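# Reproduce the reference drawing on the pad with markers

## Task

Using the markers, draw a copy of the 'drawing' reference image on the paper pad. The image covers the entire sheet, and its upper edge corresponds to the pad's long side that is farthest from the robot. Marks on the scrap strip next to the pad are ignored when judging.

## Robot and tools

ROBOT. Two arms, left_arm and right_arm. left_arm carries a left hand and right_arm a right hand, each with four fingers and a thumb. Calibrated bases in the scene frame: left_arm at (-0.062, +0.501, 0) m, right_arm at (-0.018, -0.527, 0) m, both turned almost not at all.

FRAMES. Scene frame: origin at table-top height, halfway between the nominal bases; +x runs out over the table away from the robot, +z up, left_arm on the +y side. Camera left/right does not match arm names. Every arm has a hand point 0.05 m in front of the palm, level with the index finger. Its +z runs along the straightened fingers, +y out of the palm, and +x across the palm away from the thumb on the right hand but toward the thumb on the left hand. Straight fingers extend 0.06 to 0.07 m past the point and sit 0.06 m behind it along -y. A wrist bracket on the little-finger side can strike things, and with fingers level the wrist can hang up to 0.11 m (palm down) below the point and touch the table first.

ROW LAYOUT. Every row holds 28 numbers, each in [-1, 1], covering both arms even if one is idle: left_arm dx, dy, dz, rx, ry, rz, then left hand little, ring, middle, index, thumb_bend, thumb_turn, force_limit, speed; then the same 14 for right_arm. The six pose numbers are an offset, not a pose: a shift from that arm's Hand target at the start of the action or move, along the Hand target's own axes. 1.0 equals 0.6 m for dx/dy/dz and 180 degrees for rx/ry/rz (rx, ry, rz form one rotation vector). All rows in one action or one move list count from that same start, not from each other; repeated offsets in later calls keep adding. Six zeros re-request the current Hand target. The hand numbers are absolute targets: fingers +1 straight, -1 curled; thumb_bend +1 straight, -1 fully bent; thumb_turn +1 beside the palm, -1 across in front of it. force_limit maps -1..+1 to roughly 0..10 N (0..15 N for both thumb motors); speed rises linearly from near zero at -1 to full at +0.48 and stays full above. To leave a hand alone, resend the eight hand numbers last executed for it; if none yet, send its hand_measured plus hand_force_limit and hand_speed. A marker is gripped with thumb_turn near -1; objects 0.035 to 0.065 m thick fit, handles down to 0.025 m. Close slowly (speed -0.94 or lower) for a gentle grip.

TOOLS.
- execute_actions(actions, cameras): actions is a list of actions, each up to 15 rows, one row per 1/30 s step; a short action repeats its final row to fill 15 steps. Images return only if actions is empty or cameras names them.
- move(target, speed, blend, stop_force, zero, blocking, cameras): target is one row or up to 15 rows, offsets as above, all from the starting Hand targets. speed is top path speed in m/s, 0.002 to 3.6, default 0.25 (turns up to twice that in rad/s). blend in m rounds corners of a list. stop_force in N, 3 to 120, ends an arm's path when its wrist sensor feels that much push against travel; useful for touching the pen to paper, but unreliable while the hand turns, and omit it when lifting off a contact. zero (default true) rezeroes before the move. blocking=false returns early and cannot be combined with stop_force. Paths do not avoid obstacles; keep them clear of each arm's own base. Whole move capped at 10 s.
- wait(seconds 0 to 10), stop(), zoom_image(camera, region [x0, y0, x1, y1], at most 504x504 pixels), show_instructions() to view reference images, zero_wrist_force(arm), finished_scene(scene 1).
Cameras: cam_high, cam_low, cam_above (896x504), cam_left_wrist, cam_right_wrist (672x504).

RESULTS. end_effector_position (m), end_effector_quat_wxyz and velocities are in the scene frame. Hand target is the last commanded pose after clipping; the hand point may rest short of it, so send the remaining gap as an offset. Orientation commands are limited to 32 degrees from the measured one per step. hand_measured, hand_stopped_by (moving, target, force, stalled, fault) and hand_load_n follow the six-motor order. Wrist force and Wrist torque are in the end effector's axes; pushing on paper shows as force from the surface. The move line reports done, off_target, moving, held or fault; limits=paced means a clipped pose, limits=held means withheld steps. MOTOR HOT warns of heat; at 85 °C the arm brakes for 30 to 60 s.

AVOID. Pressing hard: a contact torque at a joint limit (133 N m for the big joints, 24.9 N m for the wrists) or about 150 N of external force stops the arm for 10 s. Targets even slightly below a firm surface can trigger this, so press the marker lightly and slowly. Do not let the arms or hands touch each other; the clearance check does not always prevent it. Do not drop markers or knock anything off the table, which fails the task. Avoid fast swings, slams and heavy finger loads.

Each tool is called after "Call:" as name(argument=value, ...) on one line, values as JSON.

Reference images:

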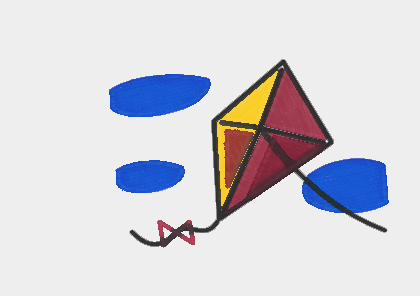

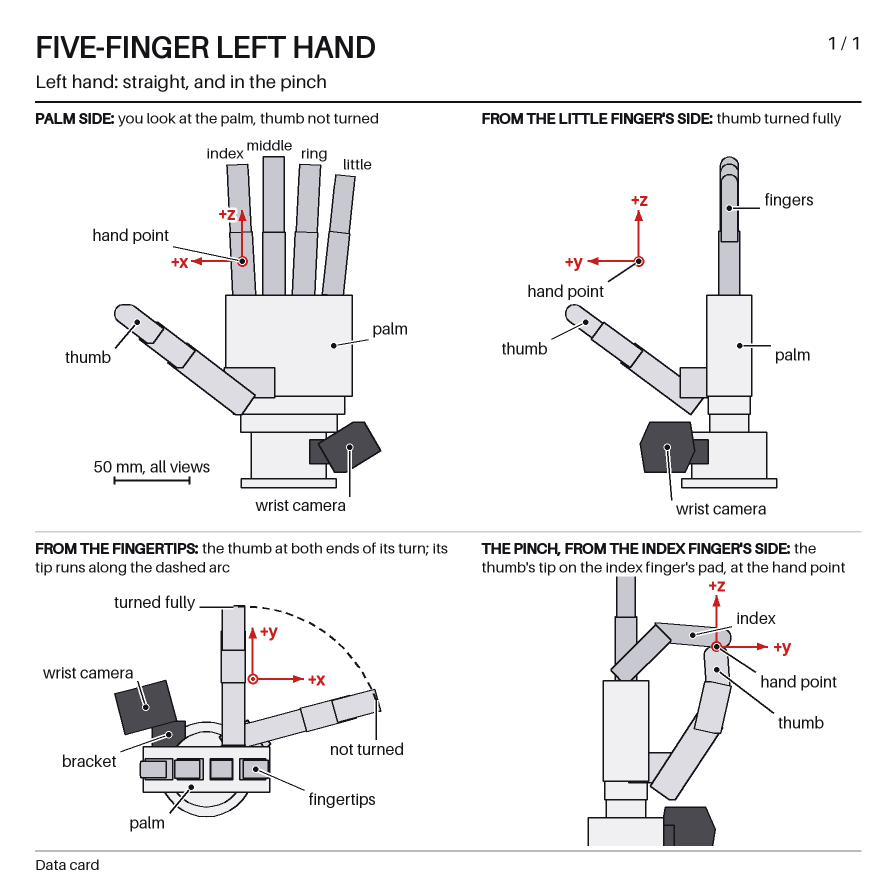

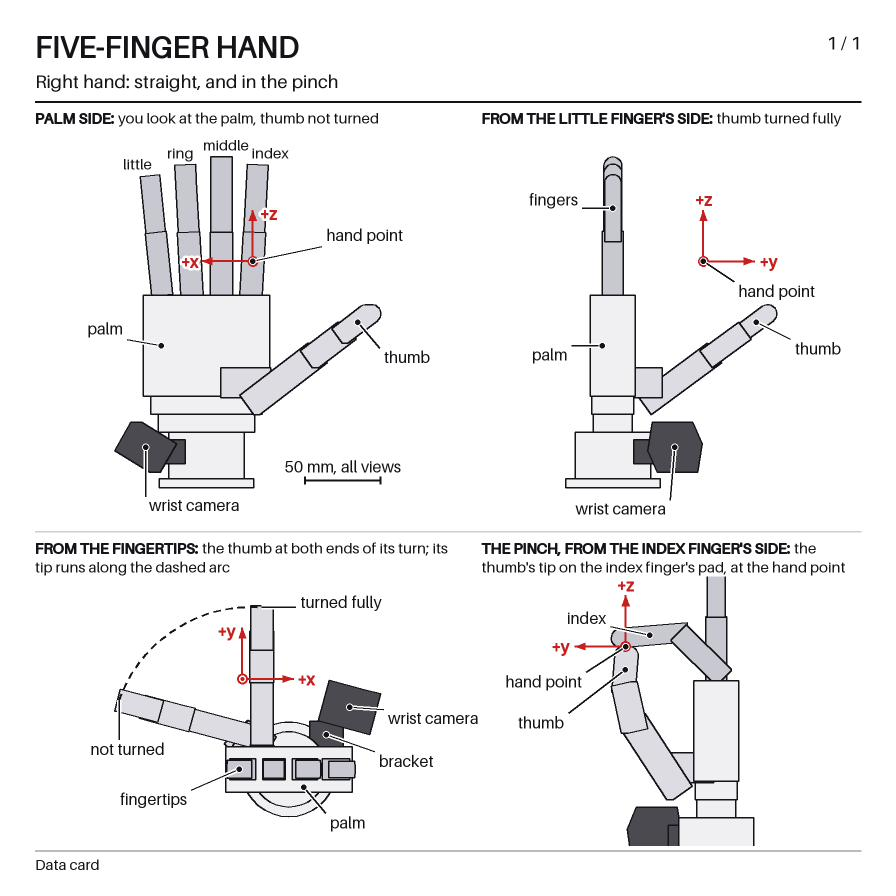

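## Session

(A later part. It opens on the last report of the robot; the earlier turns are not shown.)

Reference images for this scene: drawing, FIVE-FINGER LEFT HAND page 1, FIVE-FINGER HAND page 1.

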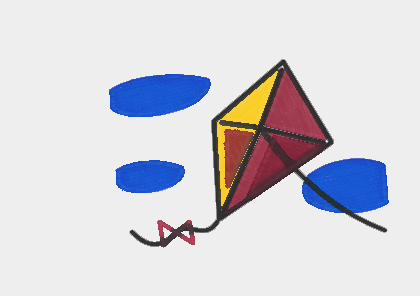

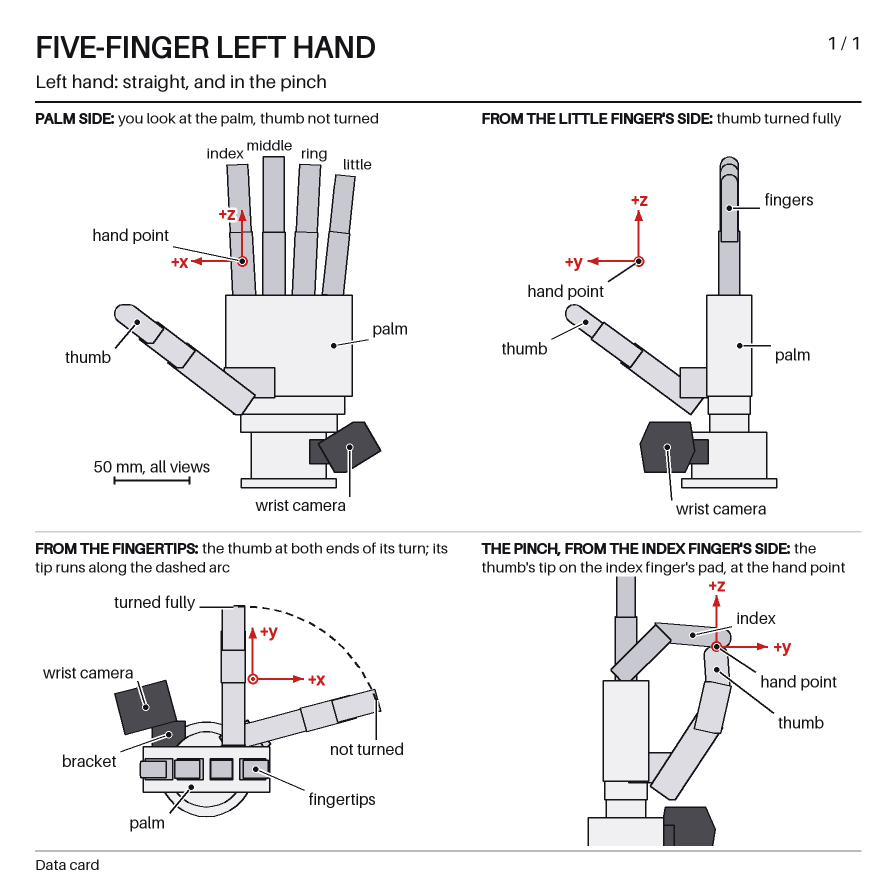

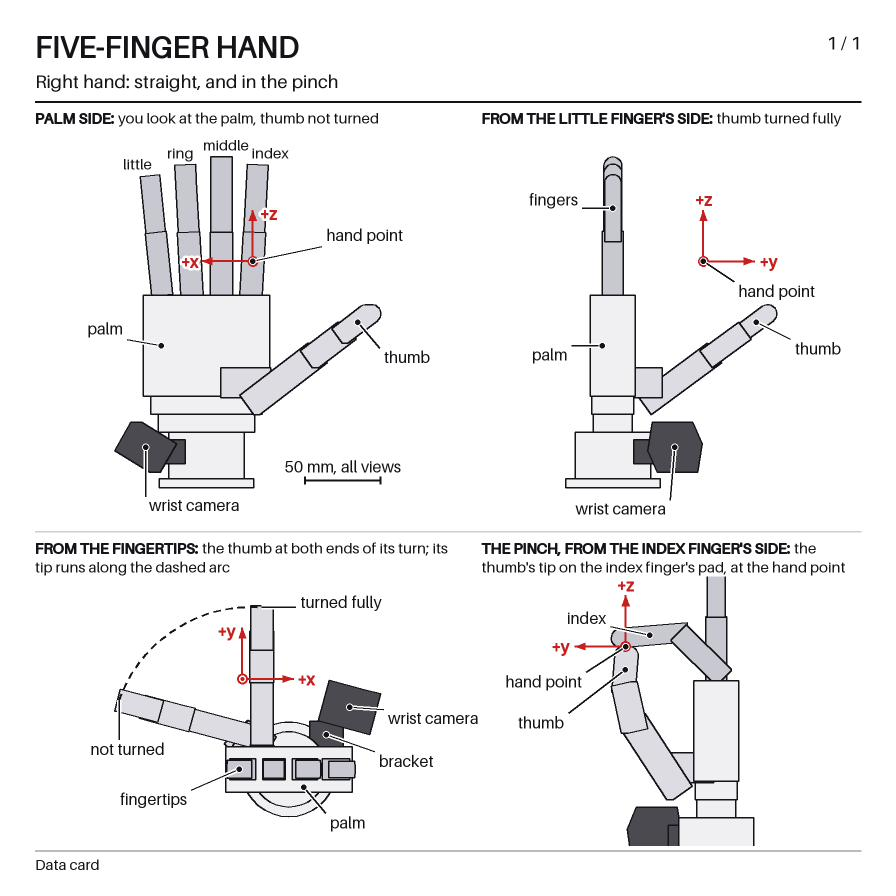

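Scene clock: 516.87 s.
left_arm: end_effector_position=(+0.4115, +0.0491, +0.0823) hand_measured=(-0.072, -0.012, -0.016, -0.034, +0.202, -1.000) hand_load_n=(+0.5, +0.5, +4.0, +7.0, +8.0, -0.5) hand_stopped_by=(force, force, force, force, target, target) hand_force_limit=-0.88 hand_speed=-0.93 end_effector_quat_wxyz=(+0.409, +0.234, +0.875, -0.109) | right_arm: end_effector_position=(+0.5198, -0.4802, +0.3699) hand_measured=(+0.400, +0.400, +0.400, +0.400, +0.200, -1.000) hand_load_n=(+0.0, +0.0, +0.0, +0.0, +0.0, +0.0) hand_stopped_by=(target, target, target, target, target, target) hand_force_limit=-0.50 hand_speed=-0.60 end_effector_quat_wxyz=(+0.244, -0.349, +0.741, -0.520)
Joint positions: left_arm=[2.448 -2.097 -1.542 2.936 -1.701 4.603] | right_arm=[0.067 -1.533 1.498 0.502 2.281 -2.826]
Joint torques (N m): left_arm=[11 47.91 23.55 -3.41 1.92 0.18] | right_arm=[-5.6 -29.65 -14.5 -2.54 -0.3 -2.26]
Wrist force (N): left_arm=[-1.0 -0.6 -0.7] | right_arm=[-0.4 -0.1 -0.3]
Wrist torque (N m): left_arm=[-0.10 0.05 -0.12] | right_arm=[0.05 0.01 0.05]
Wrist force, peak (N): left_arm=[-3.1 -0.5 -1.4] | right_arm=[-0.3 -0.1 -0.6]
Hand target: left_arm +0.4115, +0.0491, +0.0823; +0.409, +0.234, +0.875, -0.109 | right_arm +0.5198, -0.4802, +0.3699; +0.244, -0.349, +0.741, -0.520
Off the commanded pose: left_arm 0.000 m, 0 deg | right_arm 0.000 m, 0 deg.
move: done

Call:
move(target=[[-0.0749,-0.01314,0.08926,0,0,0,-0.3,-0.3,-0.5,-0.5,0.2,-1,-0.88,-0.93,0,0,0,0,0,0,0.4,0.4,0.4,0.4,0.2,-1,-0.5,-0.6],[-0.0495,-0.01314,0.11058,0,0,0,-0.3,-0.3,-0.5,-0.5,0.2,-1,-0.88,-0.93,0,0,0,0,0,0,0.4,0.4,0.4,0.4,0.2,-1,-0.5,-0.6],[-0.05885,-0.04342,0.12173,0,0,0,-0.3,-0.3,-0.5,-0.5,0.2,-1,-0.88,-0.93,0,0,0,0,0,0,0.4,0.4,0.4,0.4,0.2,-1,-0.5,-0.6],[-0.07286,-0.09877,0.13842,0,0,0,-0.3,-0.3,-0.5,-0.5,0.2,-1,-0.88,-0.93,0,0,0,0,0,0,0.4,0.4,0.4,0.4,0.2,-1,-0.5,-0.6],[-0.09827,-0.09877,0.1171,0,0,0,-0.3,-0.3,-0.5,-0.5,0.2,-1,-0.88,-0.93,0,0,0,0,0,0,0.4,0.4,0.4,0.4,0.2,-1,-0.5,-0.6]], speed=[0.15,0.05,0.06,0.06,0.08], blend=[0.003,0,0.001,0,0])

Scene clock: 521.00 s.
left_arm: end_effector_position=(+0.4614, -0.0480, +0.0824) hand_measured=(-0.072, -0.012, -0.016, -0.034, +0.202, -1.000) hand_load_n=(+0.5, +1.0, +3.5, +6.5, +8.0, -0.5) hand_stopped_by=(force, force, force, force, target, target) hand_force_limit=-0.88 hand_speed=-0.93 end_effector_quat_wxyz=(+0.409, +0.234, +0.875, -0.109) | right_arm: end_effector_position=(+0.5198, -0.4802, +0.3699) hand_measured=(+0.400, +0.400, +0.400, +0.400, +0.200, -1.000) hand_load_n=(+0.0, +0.0, +0.0, -0.5, +0.0, +0.0) hand_stopped_by=(target, target, target, target, target, target) hand_force_limit=-0.50 hand_speed=-0.60 end_effector_quat_wxyz=(+0.244, -0.349, +0.741, -0.520)
Joint positions: left_arm=[2.376 -2.348 -1.114 2.75 -1.755 4.556] | right_arm=[0.067 -1.533 1.498 0.502 2.281 -2.826]
Joint torques (N m): left_arm=[-11.12 58.2 25.55 -3.32 -2.97 -1.29] | right_arm=[-5.75 -29.83 -13.95 -2.45 -0.35 -2.42]
Wrist force (N): left_arm=[-1.1 -0.4 -0.6] | right_arm=[-0.2 0.0 -0.3]
Wrist torque (N m): left_arm=[-0.06 0.08 -0.01] | right_arm=[0.06 -0.02 0.06]
Wrist force, peak (N): left_arm=[-2.2 -0.5 -1.7] | right_arm=[-0.5 0.2 -0.5]
Hand target: left_arm +0.4614, -0.0480, +0.0825; +0.409, +0.234, +0.875, -0.109 | right_arm +0.5198, -0.4802, +0.3699; +0.244, -0.349, +0.741, -0.520
Off the commanded pose: left_arm 0.000 m, 0 deg | right_arm 0.000 m, 0 deg.
move: done

Call:
move(target=[[0.01478,0.0526,-0.01761,0,0,0,-0.3,-0.3,-0.5,-0.5,0.2,-1,-0.88,-0.93,0,0,0,0,0,0,0.4,0.4,0.4,0.4,0.2,-1,-0.5,-0.6],[0.04031,0.0526,0.00382,0,0,0,-0.3,-0.3,-0.5,-0.5,0.2,-1,-0.88,-0.93,0,0,0,0,0,0,0.4,0.4,0.4,0.4,0.2,-1,-0.5,-0.6],[0.04204,0.04293,0.00175,0,0,0,-0.3,-0.3,-0.5,-0.5,0.2,-1,-0.88,-0.93,0,0,0,0,0,0,0.4,0.4,0.4,0.4,0.2,-1,-0.5,-0.6],[0.04538,0.02475,-0.00215,0,0,0,-0.3,-0.3,-0.5,-0.5,0.2,-1,-0.88,-0.93,0,0,0,0,0,0,0.4,0.4,0.4,0.4,0.2,-1,-0.5,-0.6],[0.04687,0.01138,-0.00389,0,0,0,-0.3,-0.3,-0.5,-0.5,0.2,-1,-0.88,-0.93,0,0,0,0,0,0,0.4,0.4,0.4,0.4,0.2,-1,-0.5,-0.6],[0.04906,-0.01261,-0.00646,0,0,0,-0.3,-0.3,-0.5,-0.5,0.2,-1,-0.88,-0.93,0,0,0,0,0,0,0.4,0.4,0.4,0.4,0.2,-1,-0.5,-0.6],[0.05065,-0.03499,-0.0083,0,0,0,-0.3,-0.3,-0.5,-0.5,0.2,-1,-0.88,-0.93,0,0,0,0,0,0,0.4,0.4,0.4,0.4,0.2,-1,-0.5,-0.6],[0.05089,-0.05602,-0.00853,0,0,0,-0.3,-0.3,-0.5,-0.5,0.2,-1,-0.88,-0.93,0,0,0,0,0,0,0.4,0.4,0.4,0.4,0.2,-1,-0.5,-0.6],[0.04935,-0.07825,-0.00665,0,0,0,-0.3,-0.3,-0.5,-0.5,0.2,-1,-0.88,-0.93,0,0,0,0,0,0,0.4,0.4,0.4,0.4,0.2,-1,-0.5,-0.6],[0.02366,-0.07825,-0.0282,0,0,0,-0.3,-0.3,-0.5,-0.5,0.2,-1,-0.88,-0.93,0,0,0,0,0,0,0.4,0.4,0.4,0.4,0.2,-1,-0.5,-0.6]], speed=[0.12,0.05,0.05,0.05,0.05,0.05,0.05,0.05,0.05,0.08], blend=[0.003,0,0.002,0.002,0.002,0.002,0.002,0.002,0,0])

Scene clock: 526.90 s.
left_arm: end_effector_position=(+0.4188, -0.0777, +0.0824) hand_measured=(-0.072, -0.012, -0.016, -0.034, +0.202, -1.000) hand_load_n=(+0.5, +1.0, +3.5, +7.0, +8.0, -1.0) hand_stopped_by=(force, force, force, force, target, target) hand_force_limit=-0.88 hand_speed=-0.93 end_effector_quat_wxyz=(+0.409, +0.234, +0.875, -0.109) | right_arm: end_effector_position=(+0.5198, -0.4802, +0.3699) hand_measured=(+0.400, +0.400, +0.400, +0.400, +0.200, -1.000) hand_load_n=(+0.0, +0.0, +0.0, +0.0, +0.0, +0.0) hand_stopped_by=(target, target, target, target, target, target) hand_force_limit=-0.50 hand_speed=-0.60 end_effector_quat_wxyz=(+0.244, -0.349, +0.741, -0.520)
Joint positions: left_arm=[2.292 -2.359 -1.097 2.731 -1.819 4.499] | right_arm=[0.067 -1.533 1.498 0.502 2.281 -2.826]
Joint torques (N m): left_arm=[-10.5 57.08 25.33 -3.29 -2.95 -1.29] | right_arm=[-5.21 -29.48 -15.01 -2.49 -0.35 -2.37]
Wrist force (N): left_arm=[-1.3 -0.1 -1.0] | right_arm=[-0.3 -0.2 -0.3]
Wrist torque (N m): left_arm=[-0.01 0.09 -0.04] | right_arm=[0.03 -0.01 0.05]
Wrist force, peak (N): left_arm=[-3.1 -0.1 -1.4] | right_arm=[-0.5 -0.1 -0.4]
Hand target: left_arm +0.4188, -0.0777, +0.0824; +0.409, +0.234, +0.875, -0.109 | right_arm +0.5198, -0.4802, +0.3699; +0.244, -0.349, +0.741, -0.520
Off the commanded pose: left_arm 0.000 m, 0 deg | right_arm 0.000 m, 0 deg.
move: done

Call:
move(target=[0.1053,0.2546,-0.3267,0,0,0,-0.3,-0.3,-0.5,-0.5,0.2,-1,-0.88,-0.93,0,0,0,0,0,0,0.4,0.4,0.4,0.4,0.2,-1,-0.5,-0.6], speed=0.25, cameras=["cam_above"])

Call:
zoom_image(camera="cam_above", region=[330, 210, 530, 355])

Call:
zoom_image(camera="cam_above", region=[425, 245, 495, 325])

Call:
zoom_image(camera="cam_above", region=[385, 290, 445, 340])

Scene clock: 529.03 s.
left_arm: end_effector_position=(+0.3297, +0.1500, +0.1598) hand_measured=(-0.072, -0.012, -0.016, -0.034, +0.202, -1.000) hand_load_n=(+0.5, +0.5, +3.5, +7.0, +8.0, -0.5) hand_stopped_by=(force, force, force, force, target, target) hand_force_limit=-0.88 hand_speed=-0.93 end_effector_quat_wxyz=(+0.409, +0.234, +0.875, -0.109) | right_arm: end_effector_position=(+0.5198, -0.4802, +0.3699) hand_measured=(+0.400, +0.400, +0.400, +0.400, +0.200, -1.000) hand_load_n=(+0.0, +0.0, -0.5, +0.0, +0.5, +0.0) hand_stopped_by=(target, target, target, target, target, target) hand_force_limit=-0.50 hand_speed=-0.60 end_effector_quat_wxyz=(+0.244, -0.349, +0.741, -0.520)
Joint positions: left_arm=[2.518 -1.724 -1.844 2.869 -1.647 4.648] | right_arm=[0.067 -1.533 1.498 0.502 2.281 -2.826]
Joint torques (N m): left_arm=[10.66 32.94 9.33 -3.37 2.12 1.47] | right_arm=[-4.77 -29.51 -14 -2.52 -0.38 -2.41]
Wrist force (N): left_arm=[-1.3 -0.6 -0.6] | right_arm=[-0.3 -0.2 -0.3]
Wrist torque (N m): left_arm=[-0.11 0.11 -0.16] | right_arm=[0.04 0.00 0.04]
Wrist force, peak (N): left_arm=[-1.2 0.1 -1.8] | right_arm=[-0.4 -0.1 -0.5]
Hand target: left_arm +0.3297, +0.1500, +0.1598; +0.409, +0.234, +0.875, -0.109 | right_arm +0.5198, -0.4802, +0.3699; +0.244, -0.349, +0.741, -0.520
Off the commanded pose: left_arm 0.000 m, 0 deg | right_arm 0.000 m, 0 deg.
move: done
Images, in order (width x height): cam_above 896x504.

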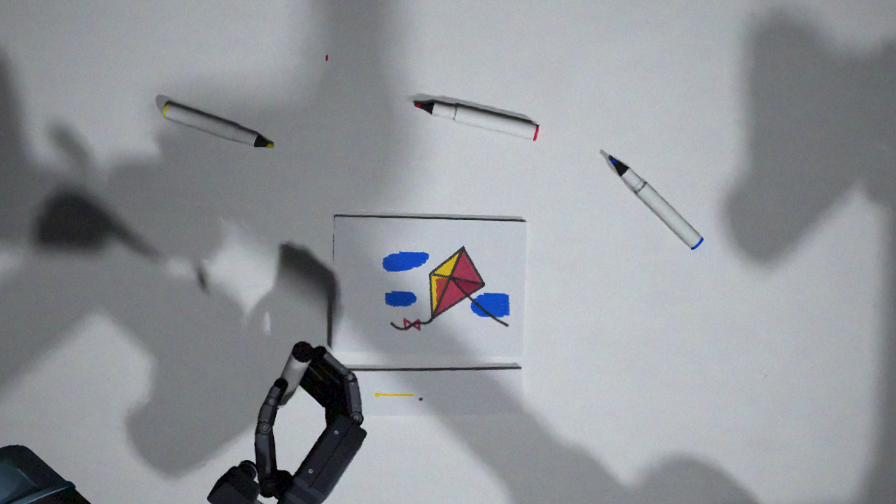

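Scaled by 2.520 from the camera's 896x504 image, which has a finer 1280x720 frame.

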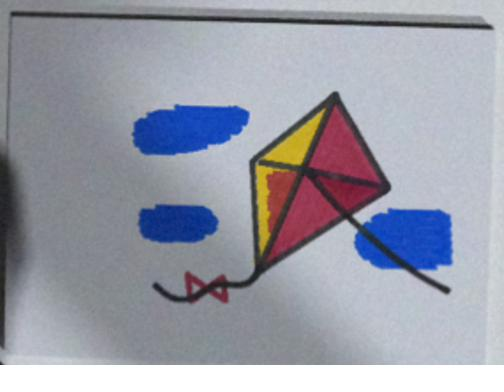

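Scaled by 6.300 from the camera's 896x504 image, which has a finer 1280x720 frame.

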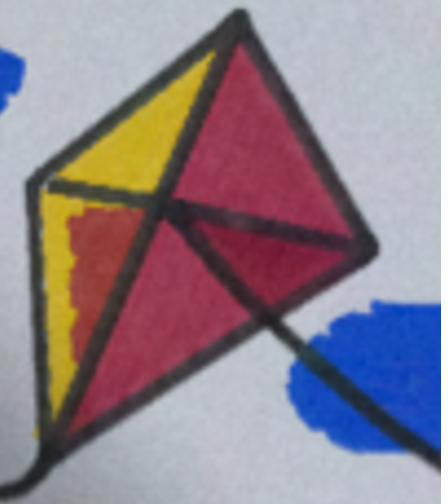

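Scaled by 8.400 from the camera's 896x504 image, which has a finer 1280x720 frame.

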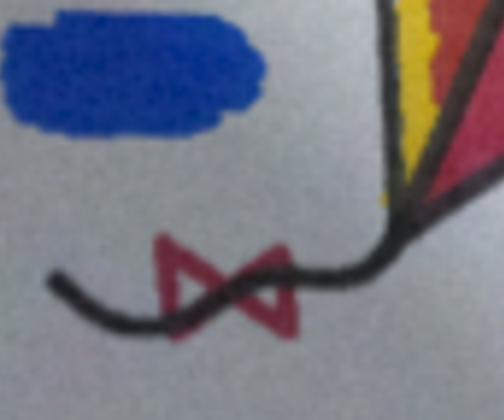

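Call:
move(target=[[0.0116,0.2318,0.0116,0.0229,-0.1531,-0.537,-0.3,-0.3,-0.5,-0.5,0.2,-1,-0.88,-0.93,0,0,0,0,0,0,0.4,0.4,0.4,0.4,0.2,-1,-0.5,-0.6],[0.1393,0.2318,0.1187,0.0229,-0.1531,-0.537,-0.3,-0.3,-0.5,-0.5,0.2,-1,-0.88,-0.93,0,0,0,0,0,0,0.4,0.4,0.4,0.4,0.2,-1,-0.5,-0.6]], speed=[0.3,0.1], blend=[0.01,0], cameras=["cam_above","cam_left_wrist","cam_low"])

Scene clock: 535.07 s.
left_arm: end_effector_position=(+0.4000, +0.2700, +0.0500) hand_measured=(-0.072, -0.012, -0.016, -0.034, +0.202, -1.000) hand_load_n=(+0.5, +0.5, +3.5, +7.0, +8.0, -0.5) hand_stopped_by=(force, force, force, force, target, target) hand_force_limit=-0.88 hand_speed=-0.93 end_effector_quat_wxyz=(+0.357, -0.508, +0.643, -0.449) | right_arm: end_effector_position=(+0.5198, -0.4802, +0.3699) hand_measured=(+0.400, +0.400, +0.400, +0.400, +0.200, -1.000) hand_load_n=(+0.0, +0.0, +0.0, +0.0, +0.0, +0.0) hand_stopped_by=(target, target, target, target, target, target) hand_force_limit=-0.50 hand_speed=-0.60 end_effector_quat_wxyz=(+0.244, -0.349, +0.741, -0.520)
Joint positions: left_arm=[3.07 -1.69 -2.317 3.655 -1.421 3.2] | right_arm=[0.067 -1.533 1.498 0.502 2.281 -2.826]
Joint torques (N m): left_arm=[-9.65 9.95 5.42 3.3 -2.61 -1.34] | right_arm=[-5.46 -28.78 -14.79 -2.46 -0.15 -2.38]
Wrist force (N): left_arm=[-0.4 -0.6 0.1] | right_arm=[-0.1 -0.1 -0.3]
Wrist torque (N m): left_arm=[-0.06 0.01 0.02] | right_arm=[0.04 -0.03 0.06]
Wrist force, peak (N): left_arm=[-1.7 -0.7 -1.1] | right_arm=[-0.6 0.1 -0.5]
Hand target: left_arm +0.4000, +0.2700, +0.0500; +0.357, -0.508, +0.643, -0.449 | right_arm +0.5198, -0.4802, +0.3699; +0.244, -0.349, +0.741, -0.520
Off the commanded pose: left_arm 0.000 m, 0 deg | right_arm 0.000 m, 0 deg.
move: done
Images, in order (width x height): cam_low 896x504, cam_above 896x504, cam_left_wrist 672x504.

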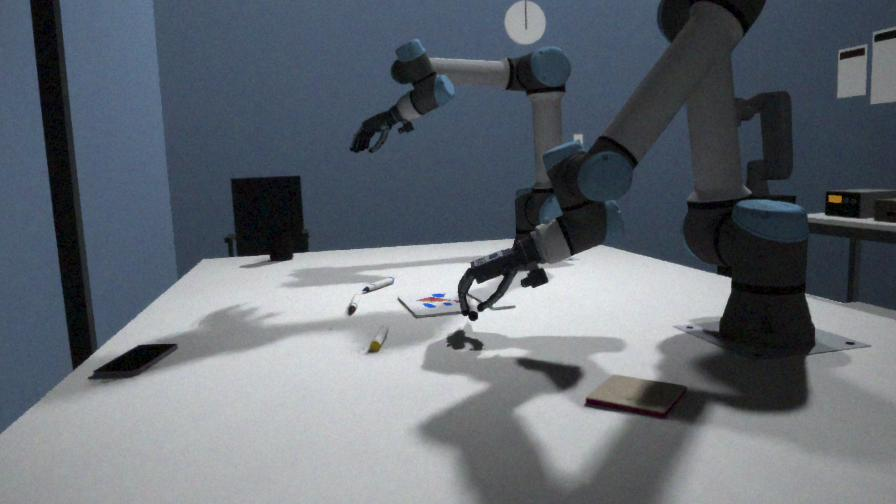

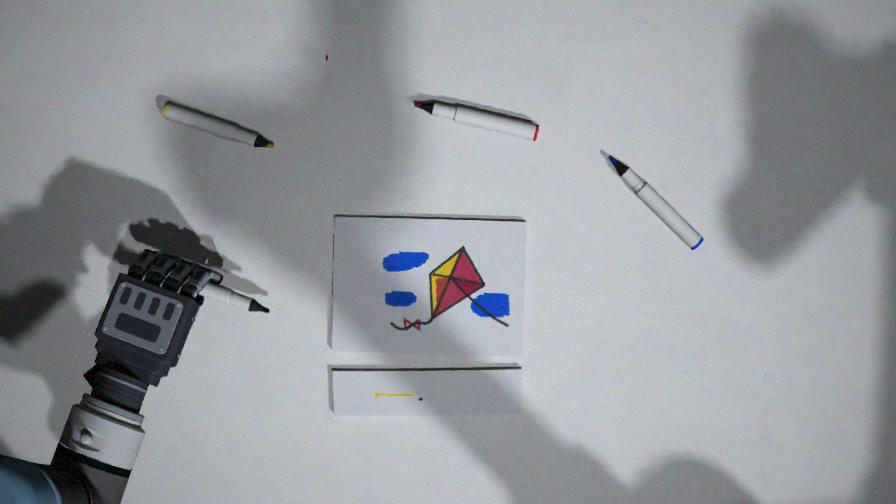

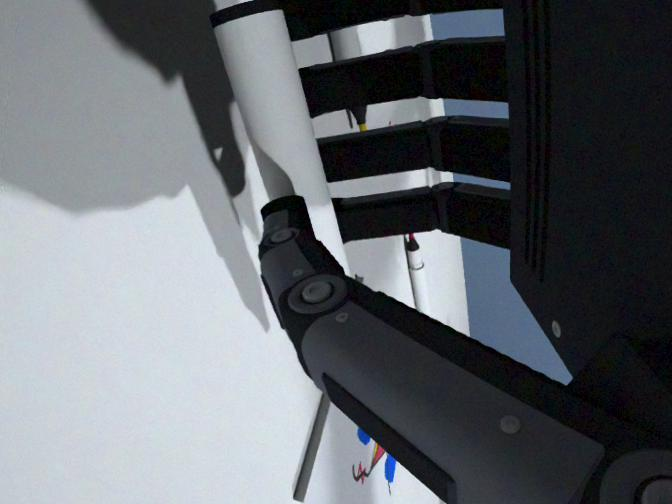

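Call:
move(target=[0,0.0471,0.0171,0,0,0,-0.3,-0.3,-0.5,-0.5,0.2,-1,-0.88,-0.93,0,0,0,0,0,0,0.4,0.4,0.4,0.4,0.2,-1,-0.5,-0.6], speed=0.06)

Call:
move(target=[0,0.00283,0.00103,0,0,0,-0.3,-0.3,-0.5,-0.5,0.2,-1,-0.88,-0.93,0,0,0,0,0,0,0.4,0.4,0.4,0.4,0.2,-1,-0.5,-0.6], speed=0.005, stop_force=3, cameras=["cam_left_wrist"])

Scene clock: 536.30 s.
left_arm: end_effector_position=(+0.4000, +0.2701, +0.0200) hand_measured=(-0.072, -0.012, -0.016, -0.034, +0.202, -1.000) hand_load_n=(+0.0, +0.5, +3.5, +7.0, +8.0, -0.5) hand_stopped_by=(force, force, force, force, target, target) hand_force_limit=-0.88 hand_speed=-0.93 end_effector_quat_wxyz=(+0.357, -0.508, +0.643, -0.449) | right_arm: end_effector_position=(+0.5198, -0.4802, +0.3699) hand_measured=(+0.400, +0.400, +0.400, +0.400, +0.200, -1.000) hand_load_n=(+0.0, +0.0, +0.0, -0.5, +0.0, +0.5) hand_stopped_by=(target, target, target, target, target, target) hand_force_limit=-0.50 hand_speed=-0.60 end_effector_quat_wxyz=(+0.244, -0.349, +0.741, -0.520)
Joint positions: left_arm=[3.07 -1.768 -2.344 3.76 -1.421 3.2] | right_arm=[0.067 -1.533 1.498 0.502 2.281 -2.826]
Joint torques (N m): left_arm=[3.98 10.13 3.63 3.5 1.11 -1.29] | right_arm=[-3.96 -28.92 -15.29 -2.47 -0.17 -2.34]
Wrist force (N): left_arm=[-0.8 -0.5 0.3] | right_arm=[-0.1 0.0 -0.3]
Wrist torque (N m): left_arm=[-0.05 0.08 -0.03] | right_arm=[0.06 -0.03 0.06]
Wrist force, peak (N): left_arm=[-1.1 -0.6 -0.2] | right_arm=[-0.2 -0.1 -0.5]
Hand target: left_arm +0.4000, +0.2701, +0.0199; +0.357, -0.508, +0.643, -0.449 | right_arm +0.5198, -0.4802, +0.3699; +0.244, -0.349, +0.741, -0.520
Off the commanded pose: left_arm 0.000 m, 0 deg | right_arm 0.000 m, 0 deg.
move: done

Scene clock: 537.50 s.
left_arm: end_effector_position=(+0.4000, +0.2701, +0.0181) hand_measured=(-0.072, -0.012, -0.016, -0.034, +0.202, -1.000) hand_load_n=(+0.5, +0.5, +3.5, +7.0, +8.0, -0.5) hand_stopped_by=(force, force, force, force, target, target) hand_force_limit=-0.88 hand_speed=-0.93 end_effector_quat_wxyz=(+0.357, -0.508, +0.643, -0.449) | right_arm: end_effector_position=(+0.5198, -0.4802, +0.3699) hand_measured=(+0.400, +0.400, +0.400, +0.400, +0.200, -1.000) hand_load_n=(+0.0, +0.0, +0.0, +0.0, +0.0, +0.0) hand_stopped_by=(target, target, target, target, target, target) hand_force_limit=-0.50 hand_speed=-0.60 end_effector_quat_wxyz=(+0.244, -0.349, +0.741, -0.520)
Joint positions: left_arm=[3.07 -1.773 -2.346 3.766 -1.421 3.2] | right_arm=[0.067 -1.533 1.498 0.502 2.281 -2.826]
Joint torques (N m): left_arm=[-8.99 11.77 3.9 3.5 -1.38 -1.22] | right_arm=[-4.39 -29.08 -14.79 -2.48 -0.26 -2.31]
Wrist force (N): left_arm=[-0.8 -0.6 0.2] | right_arm=[-0.4 0.0 -0.5]
Wrist torque (N m): left_arm=[-0.06 0.09 -0.02] | right_arm=[0.07 0.01 0.05]
Wrist force, peak (N): left_arm=[-0.7 -0.8 0.3] | right_arm=[-0.4 0.0 -0.5]
Hand target: left_arm +0.4000, +0.2701, +0.0181; +0.357, -0.508, +0.643, -0.449 | right_arm +0.5198, -0.4802, +0.3699; +0.244, -0.349, +0.741, -0.520
Off the commanded pose: left_arm 0.000 m, 0 deg | right_arm 0.000 m, 0 deg.
move: done
Images, in order (width x height): cam_left_wrist 672x504.

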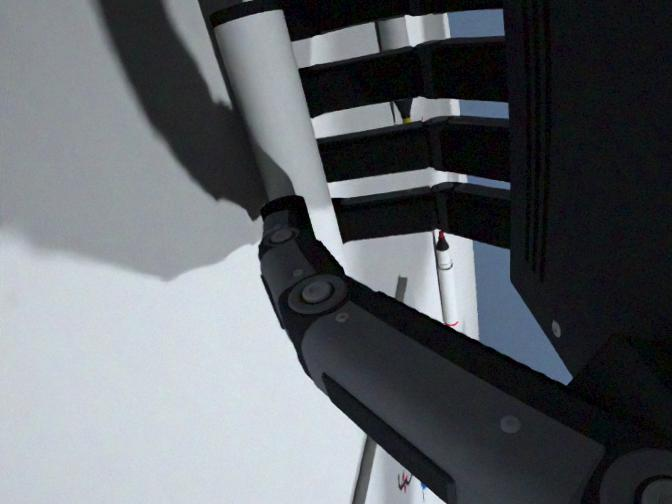

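Call:
move(target=[0,0.0011,0.0004,0,0,0,-0.3,-0.3,-0.5,-0.5,0.2,-1,-0.88,-0.93,0,0,0,0,0,0,0.4,0.4,0.4,0.4,0.2,-1,-0.5,-0.6], speed=0.005, stop_force=3)

Scene clock: 538.80 s.
left_arm: end_effector_position=(+0.4000, +0.2701, +0.0174) hand_measured=(-0.072, -0.012, -0.016, -0.034, +0.202, -1.000) hand_load_n=(+0.5, +0.5, +3.0, +6.5, +8.0, -0.5) hand_stopped_by=(force, force, force, force, target, target) hand_force_limit=-0.88 hand_speed=-0.93 end_effector_quat_wxyz=(+0.357, -0.508, +0.643, -0.449) | right_arm: end_effector_position=(+0.5198, -0.4802, +0.3699) hand_measured=(+0.400, +0.400, +0.400, +0.400, +0.200, -1.000) hand_load_n=(+0.0, +0.0, +0.0, +0.0, +0.0, +0.0) hand_stopped_by=(target, target, target, target, target, target) hand_force_limit=-0.50 hand_speed=-0.60 end_effector_quat_wxyz=(+0.244, -0.349, +0.741, -0.520)
Joint positions: left_arm=[3.07 -1.775 -2.346 3.769 -1.421 3.2] | right_arm=[0.067 -1.533 1.498 0.502 2.281 -2.826]
Joint torques (N m): left_arm=[-7.71 10.3 3.3 3.24 -1.06 -0.95] | right_arm=[-4.62 -29.39 -15.31 -2.55 -0.21 -2.29]
Wrist force (N): left_arm=[-0.4 -2.2 -0.7] | right_arm=[-0.3 0.1 -0.4]
Wrist torque (N m): left_arm=[-0.06 0.02 0.03] | right_arm=[0.07 -0.01 0.05]
Wrist force, peak (N): left_arm=[-0.7 -2.4 -0.6] | right_arm=[-0.4 0.3 -0.3]
Hand target: left_arm +0.4000, +0.2701, +0.0174; +0.357, -0.508, +0.643, -0.449 | right_arm +0.5198, -0.4802, +0.3699; +0.244, -0.349, +0.741, -0.520
Off the commanded pose: left_arm 0.000 m, 0 deg | right_arm 0.000 m, 0 deg.
move: done

Contact (~2 N). Release slowly.

Call:
execute_actions(actions=[[[0,0,0,0,0,0,0.4,0.4,0.3,0.3,0.2,-1,-0.5,-0.9,0,0,0,0,0,0,0.4,0.4,0.4,0.4,0.2,-1,-0.5,-0.6]]])

Call:
move(target=[[0,0,0,0,0,0,0.4,0.4,0.4,0.4,0.2,-1,-0.5,-0.6,0,0,0,0,0,0,0.4,0.4,0.4,0.4,0.2,-1,-0.5,-0.6],[0,-0.0471,-0.0171,0,0,0,0.4,0.4,0.4,0.4,0.2,-1,-0.5,-0.6,0,0,0,0,0,0,0.4,0.4,0.4,0.4,0.2,-1,-0.5,-0.6],[0,-0.157,-0.057,0,0,0,0.4,0.4,0.4,0.4,0.2,-1,-0.5,-0.6,0,0,0,0,0,0,0.4,0.4,0.4,0.4,0.2,-1,-0.5,-0.6]], speed=[0.05,0.04,0.1], blend=[0,0.005,0], cameras=["cam_above","cam_left_wrist"])

Scene clock: 541.20 s.
left_arm: end_effector_position=(+0.4000, +0.2701, +0.0174) hand_measured=(+0.400, +0.400, +0.300, +0.300, +0.200, -1.000) hand_load_n=(+0.0, +0.0, +0.0, +0.0, +0.0, +0.0) hand_stopped_by=(target, target, target, target, target, target) hand_force_limit=-0.50 hand_speed=-0.90 end_effector_quat_wxyz=(+0.357, -0.508, +0.643, -0.449) | right_arm: end_effector_position=(+0.5198, -0.4802, +0.3699) hand_measured=(+0.400, +0.400, +0.400, +0.400, +0.200, -1.000) hand_load_n=(+0.0, +0.0, +0.0, +0.0, +0.0, +0.0) hand_stopped_by=(target, target, target, target, target, target) hand_force_limit=-0.50 hand_speed=-0.60 end_effector_quat_wxyz=(+0.244, -0.349, +0.741, -0.520)
Joint positions: left_arm=[3.07 -1.775 -2.346 3.769 -1.421 3.2] | right_arm=[0.067 -1.533 1.498 0.502 2.281 -2.826]
Joint torques (N m): left_arm=[-4.36 17.06 8.97 3.04 0.41 -0.13] | right_arm=[-4.61 -29.31 -16.36 -2.55 -0.19 -2.33]
Wrist force (N): left_arm=[-0.5 -0.2 0.5] | right_arm=[-0.3 -0.2 -0.3]
Wrist torque (N m): left_arm=[-0.01 0.05 -0.02] | right_arm=[0.03 -0.01 0.05]
Wrist force, peak (N): left_arm=[-0.6 -2.5 -1.1] | right_arm=[-0.5 0.1 -0.5]
Hand target: left_arm +0.4000, +0.2701, +0.0174; +0.357, -0.508, +0.643, -0.449 | right_arm +0.5198, -0.4802, +0.3699; +0.244, -0.349, +0.741, -0.520
Off the commanded pose: left_arm 0.000 m, 0 deg | right_arm 0.000 m, 0 deg.
Step readings (end_effector_position of left_arm | right_arm):
0: (+0.4000, +0.2701, +0.0174) | (+0.5198, -0.4802, +0.3699)
1: (+0.4000, +0.2701, +0.0174) | (+0.5198, -0.4802, +0.3699)
2: (+0.4000, +0.2701, +0.0174) | (+0.5198, -0.4802, +0.3699)
4: (+0.4000, +0.2701, +0.0174) | (+0.5198, -0.4802, +0.3699)
8: (+0.4000, +0.2701, +0.0174) | (+0.5198, -0.4802, +0.3699)
15: (+0.4000, +0.2701, +0.0174) | (+0.5198, -0.4802, +0.3699)

Scene clock: 543.67 s.
left_arm: end_effector_position=(+0.3999, +0.2698, +0.1176) hand_measured=(+0.400, +0.400, +0.400, +0.400, +0.200, -1.000) hand_load_n=(+0.0, +0.0, +0.0, +0.0, +0.0, +0.0) hand_stopped_by=(target, target, target, target, target, target) hand_force_limit=-0.50 hand_speed=-0.60 end_effector_quat_wxyz=(+0.357, -0.508, +0.643, -0.449) | right_arm: end_effector_position=(+0.5198, -0.4802, +0.3699) hand_measured=(+0.400, +0.400, +0.400, +0.400, +0.200, -1.000) hand_load_n=(+0.0, +0.0, +0.0, +0.0, +0.0, +0.0) hand_stopped_by=(target, target, target, target, target, target) hand_force_limit=-0.50 hand_speed=-0.60 end_effector_quat_wxyz=(+0.244, -0.349, +0.741, -0.520)
Joint positions: left_arm=[3.069 -1.548 -2.234 3.429 -1.422 3.2] | right_arm=[0.067 -1.533 1.498 0.502 2.281 -2.826]
Joint torques (N m): left_arm=[10.68 24.63 23.69 -2.5 2.12 1.38] | right_arm=[-3.71 -28.82 -15.68 -2.25 -0.1 -2.46]
Wrist force (N): left_arm=[-0.3 -0.8 0.2] | right_arm=[-0.1 0.0 -0.3]
Wrist torque (N m): left_arm=[-0.10 -0.02 0.02] | right_arm=[0.06 -0.04 0.06]
Wrist force, peak (N): left_arm=[-0.6 -1.5 0.3] | right_arm=[-0.2 -0.1 -0.6]
Hand target: left_arm +0.3999, +0.2698, +0.1176; +0.357, -0.508, +0.643, -0.449 | right_arm +0.5198, -0.4802, +0.3699; +0.244, -0.349, +0.741, -0.520
Off the commanded pose: left_arm 0.000 m, 0 deg | right_arm 0.000 m, 0 deg.
move: done
Images, in order (width x height): cam_above 896x504, cam_left_wrist 672x504.

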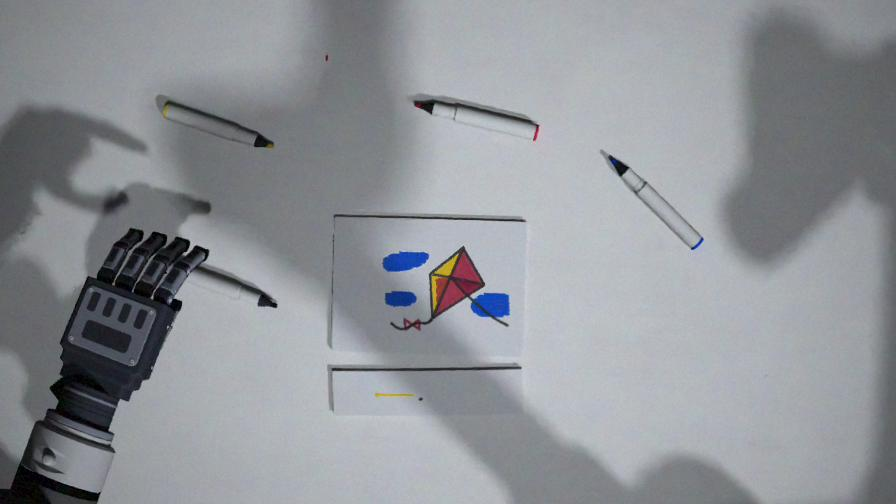

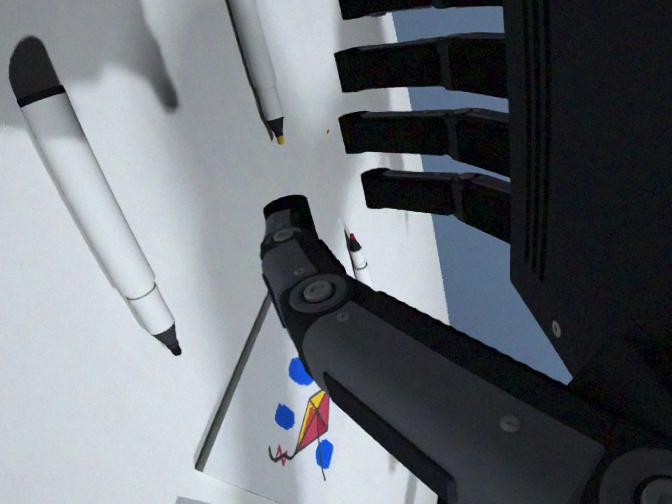

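Call:
zoom_image(camera="cam_above", region=[330, 210, 530, 360])

Call:
zoom_image(camera="cam_above", region=[375, 240, 445, 310])

Call:
wait(seconds=0.5, cameras=["cam_above"])

Scaled by 2.520 from the camera's 896x504 image, which has a finer 1280x720 frame.

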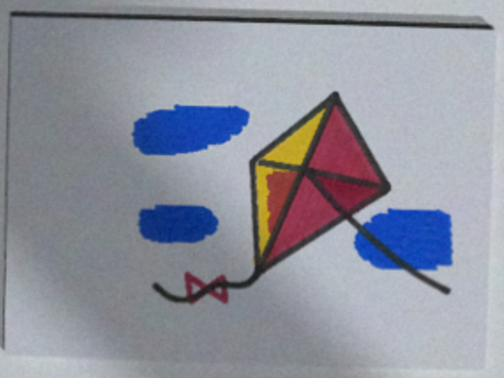

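Scaled by 7.200 from the camera's 896x504 image, which has a finer 1280x720 frame.

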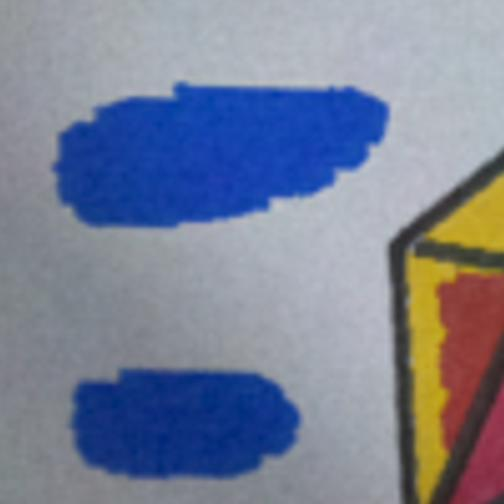

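Scene clock: 544.40 s.
left_arm: end_effector_position=(+0.3999, +0.2698, +0.1176) hand_measured=(+0.400, +0.400, +0.400, +0.400, +0.200, -1.000) hand_load_n=(+0.0, +0.0, +0.0, +0.0, +0.5, +0.0) hand_stopped_by=(target, target, target, target, target, target) hand_force_limit=-0.50 hand_speed=-0.60 end_effector_quat_wxyz=(+0.357, -0.508, +0.643, -0.449) | right_arm: end_effector_position=(+0.5198, -0.4802, +0.3699) hand_measured=(+0.400, +0.400, +0.400, +0.400, +0.200, -1.000) hand_load_n=(+0.0, +0.0, +0.0, +0.0, +0.0, -0.5) hand_stopped_by=(target, target, target, target, target, target) hand_force_limit=-0.50 hand_speed=-0.60 end_effector_quat_wxyz=(+0.244, -0.349, +0.741, -0.520)
Joint positions: left_arm=[3.069 -1.548 -2.233 3.429 -1.422 3.2] | right_arm=[0.067 -1.533 1.498 0.502 2.281 -2.826]
Joint torques (N m): left_arm=[10.97 25.51 22.56 -2.36 2.4 1.42] | right_arm=[-4.63 -29.08 -15.51 -2.44 -0.1 -2.26]
Wrist force (N): left_arm=[-0.6 -0.8 0.1] | right_arm=[-0.4 -0.1 -0.3]
Wrist torque (N m): left_arm=[-0.09 0.02 -0.01] | right_arm=[0.05 0.01 0.05]
Wrist force, peak (N): left_arm=[-0.7 -0.8 0.5] | right_arm=[-0.6 0.0 -0.4]
Hand target: left_arm +0.3999, +0.2698, +0.1176; +0.357, -0.508, +0.643, -0.449 | right_arm +0.5198, -0.4802, +0.3699; +0.244, -0.349, +0.741, -0.520
Off the commanded pose: left_arm 0.000 m, 0 deg | right_arm 0.000 m, 0 deg.
wait: 0.50 s; at rest from the start
Images, in order (width x height): cam_above 896x504.

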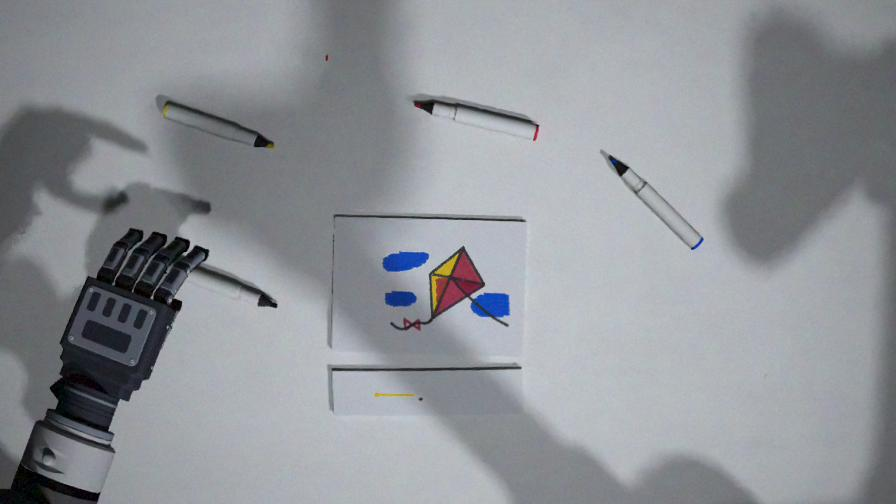

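Call:
finished_scene()

The scene is finished.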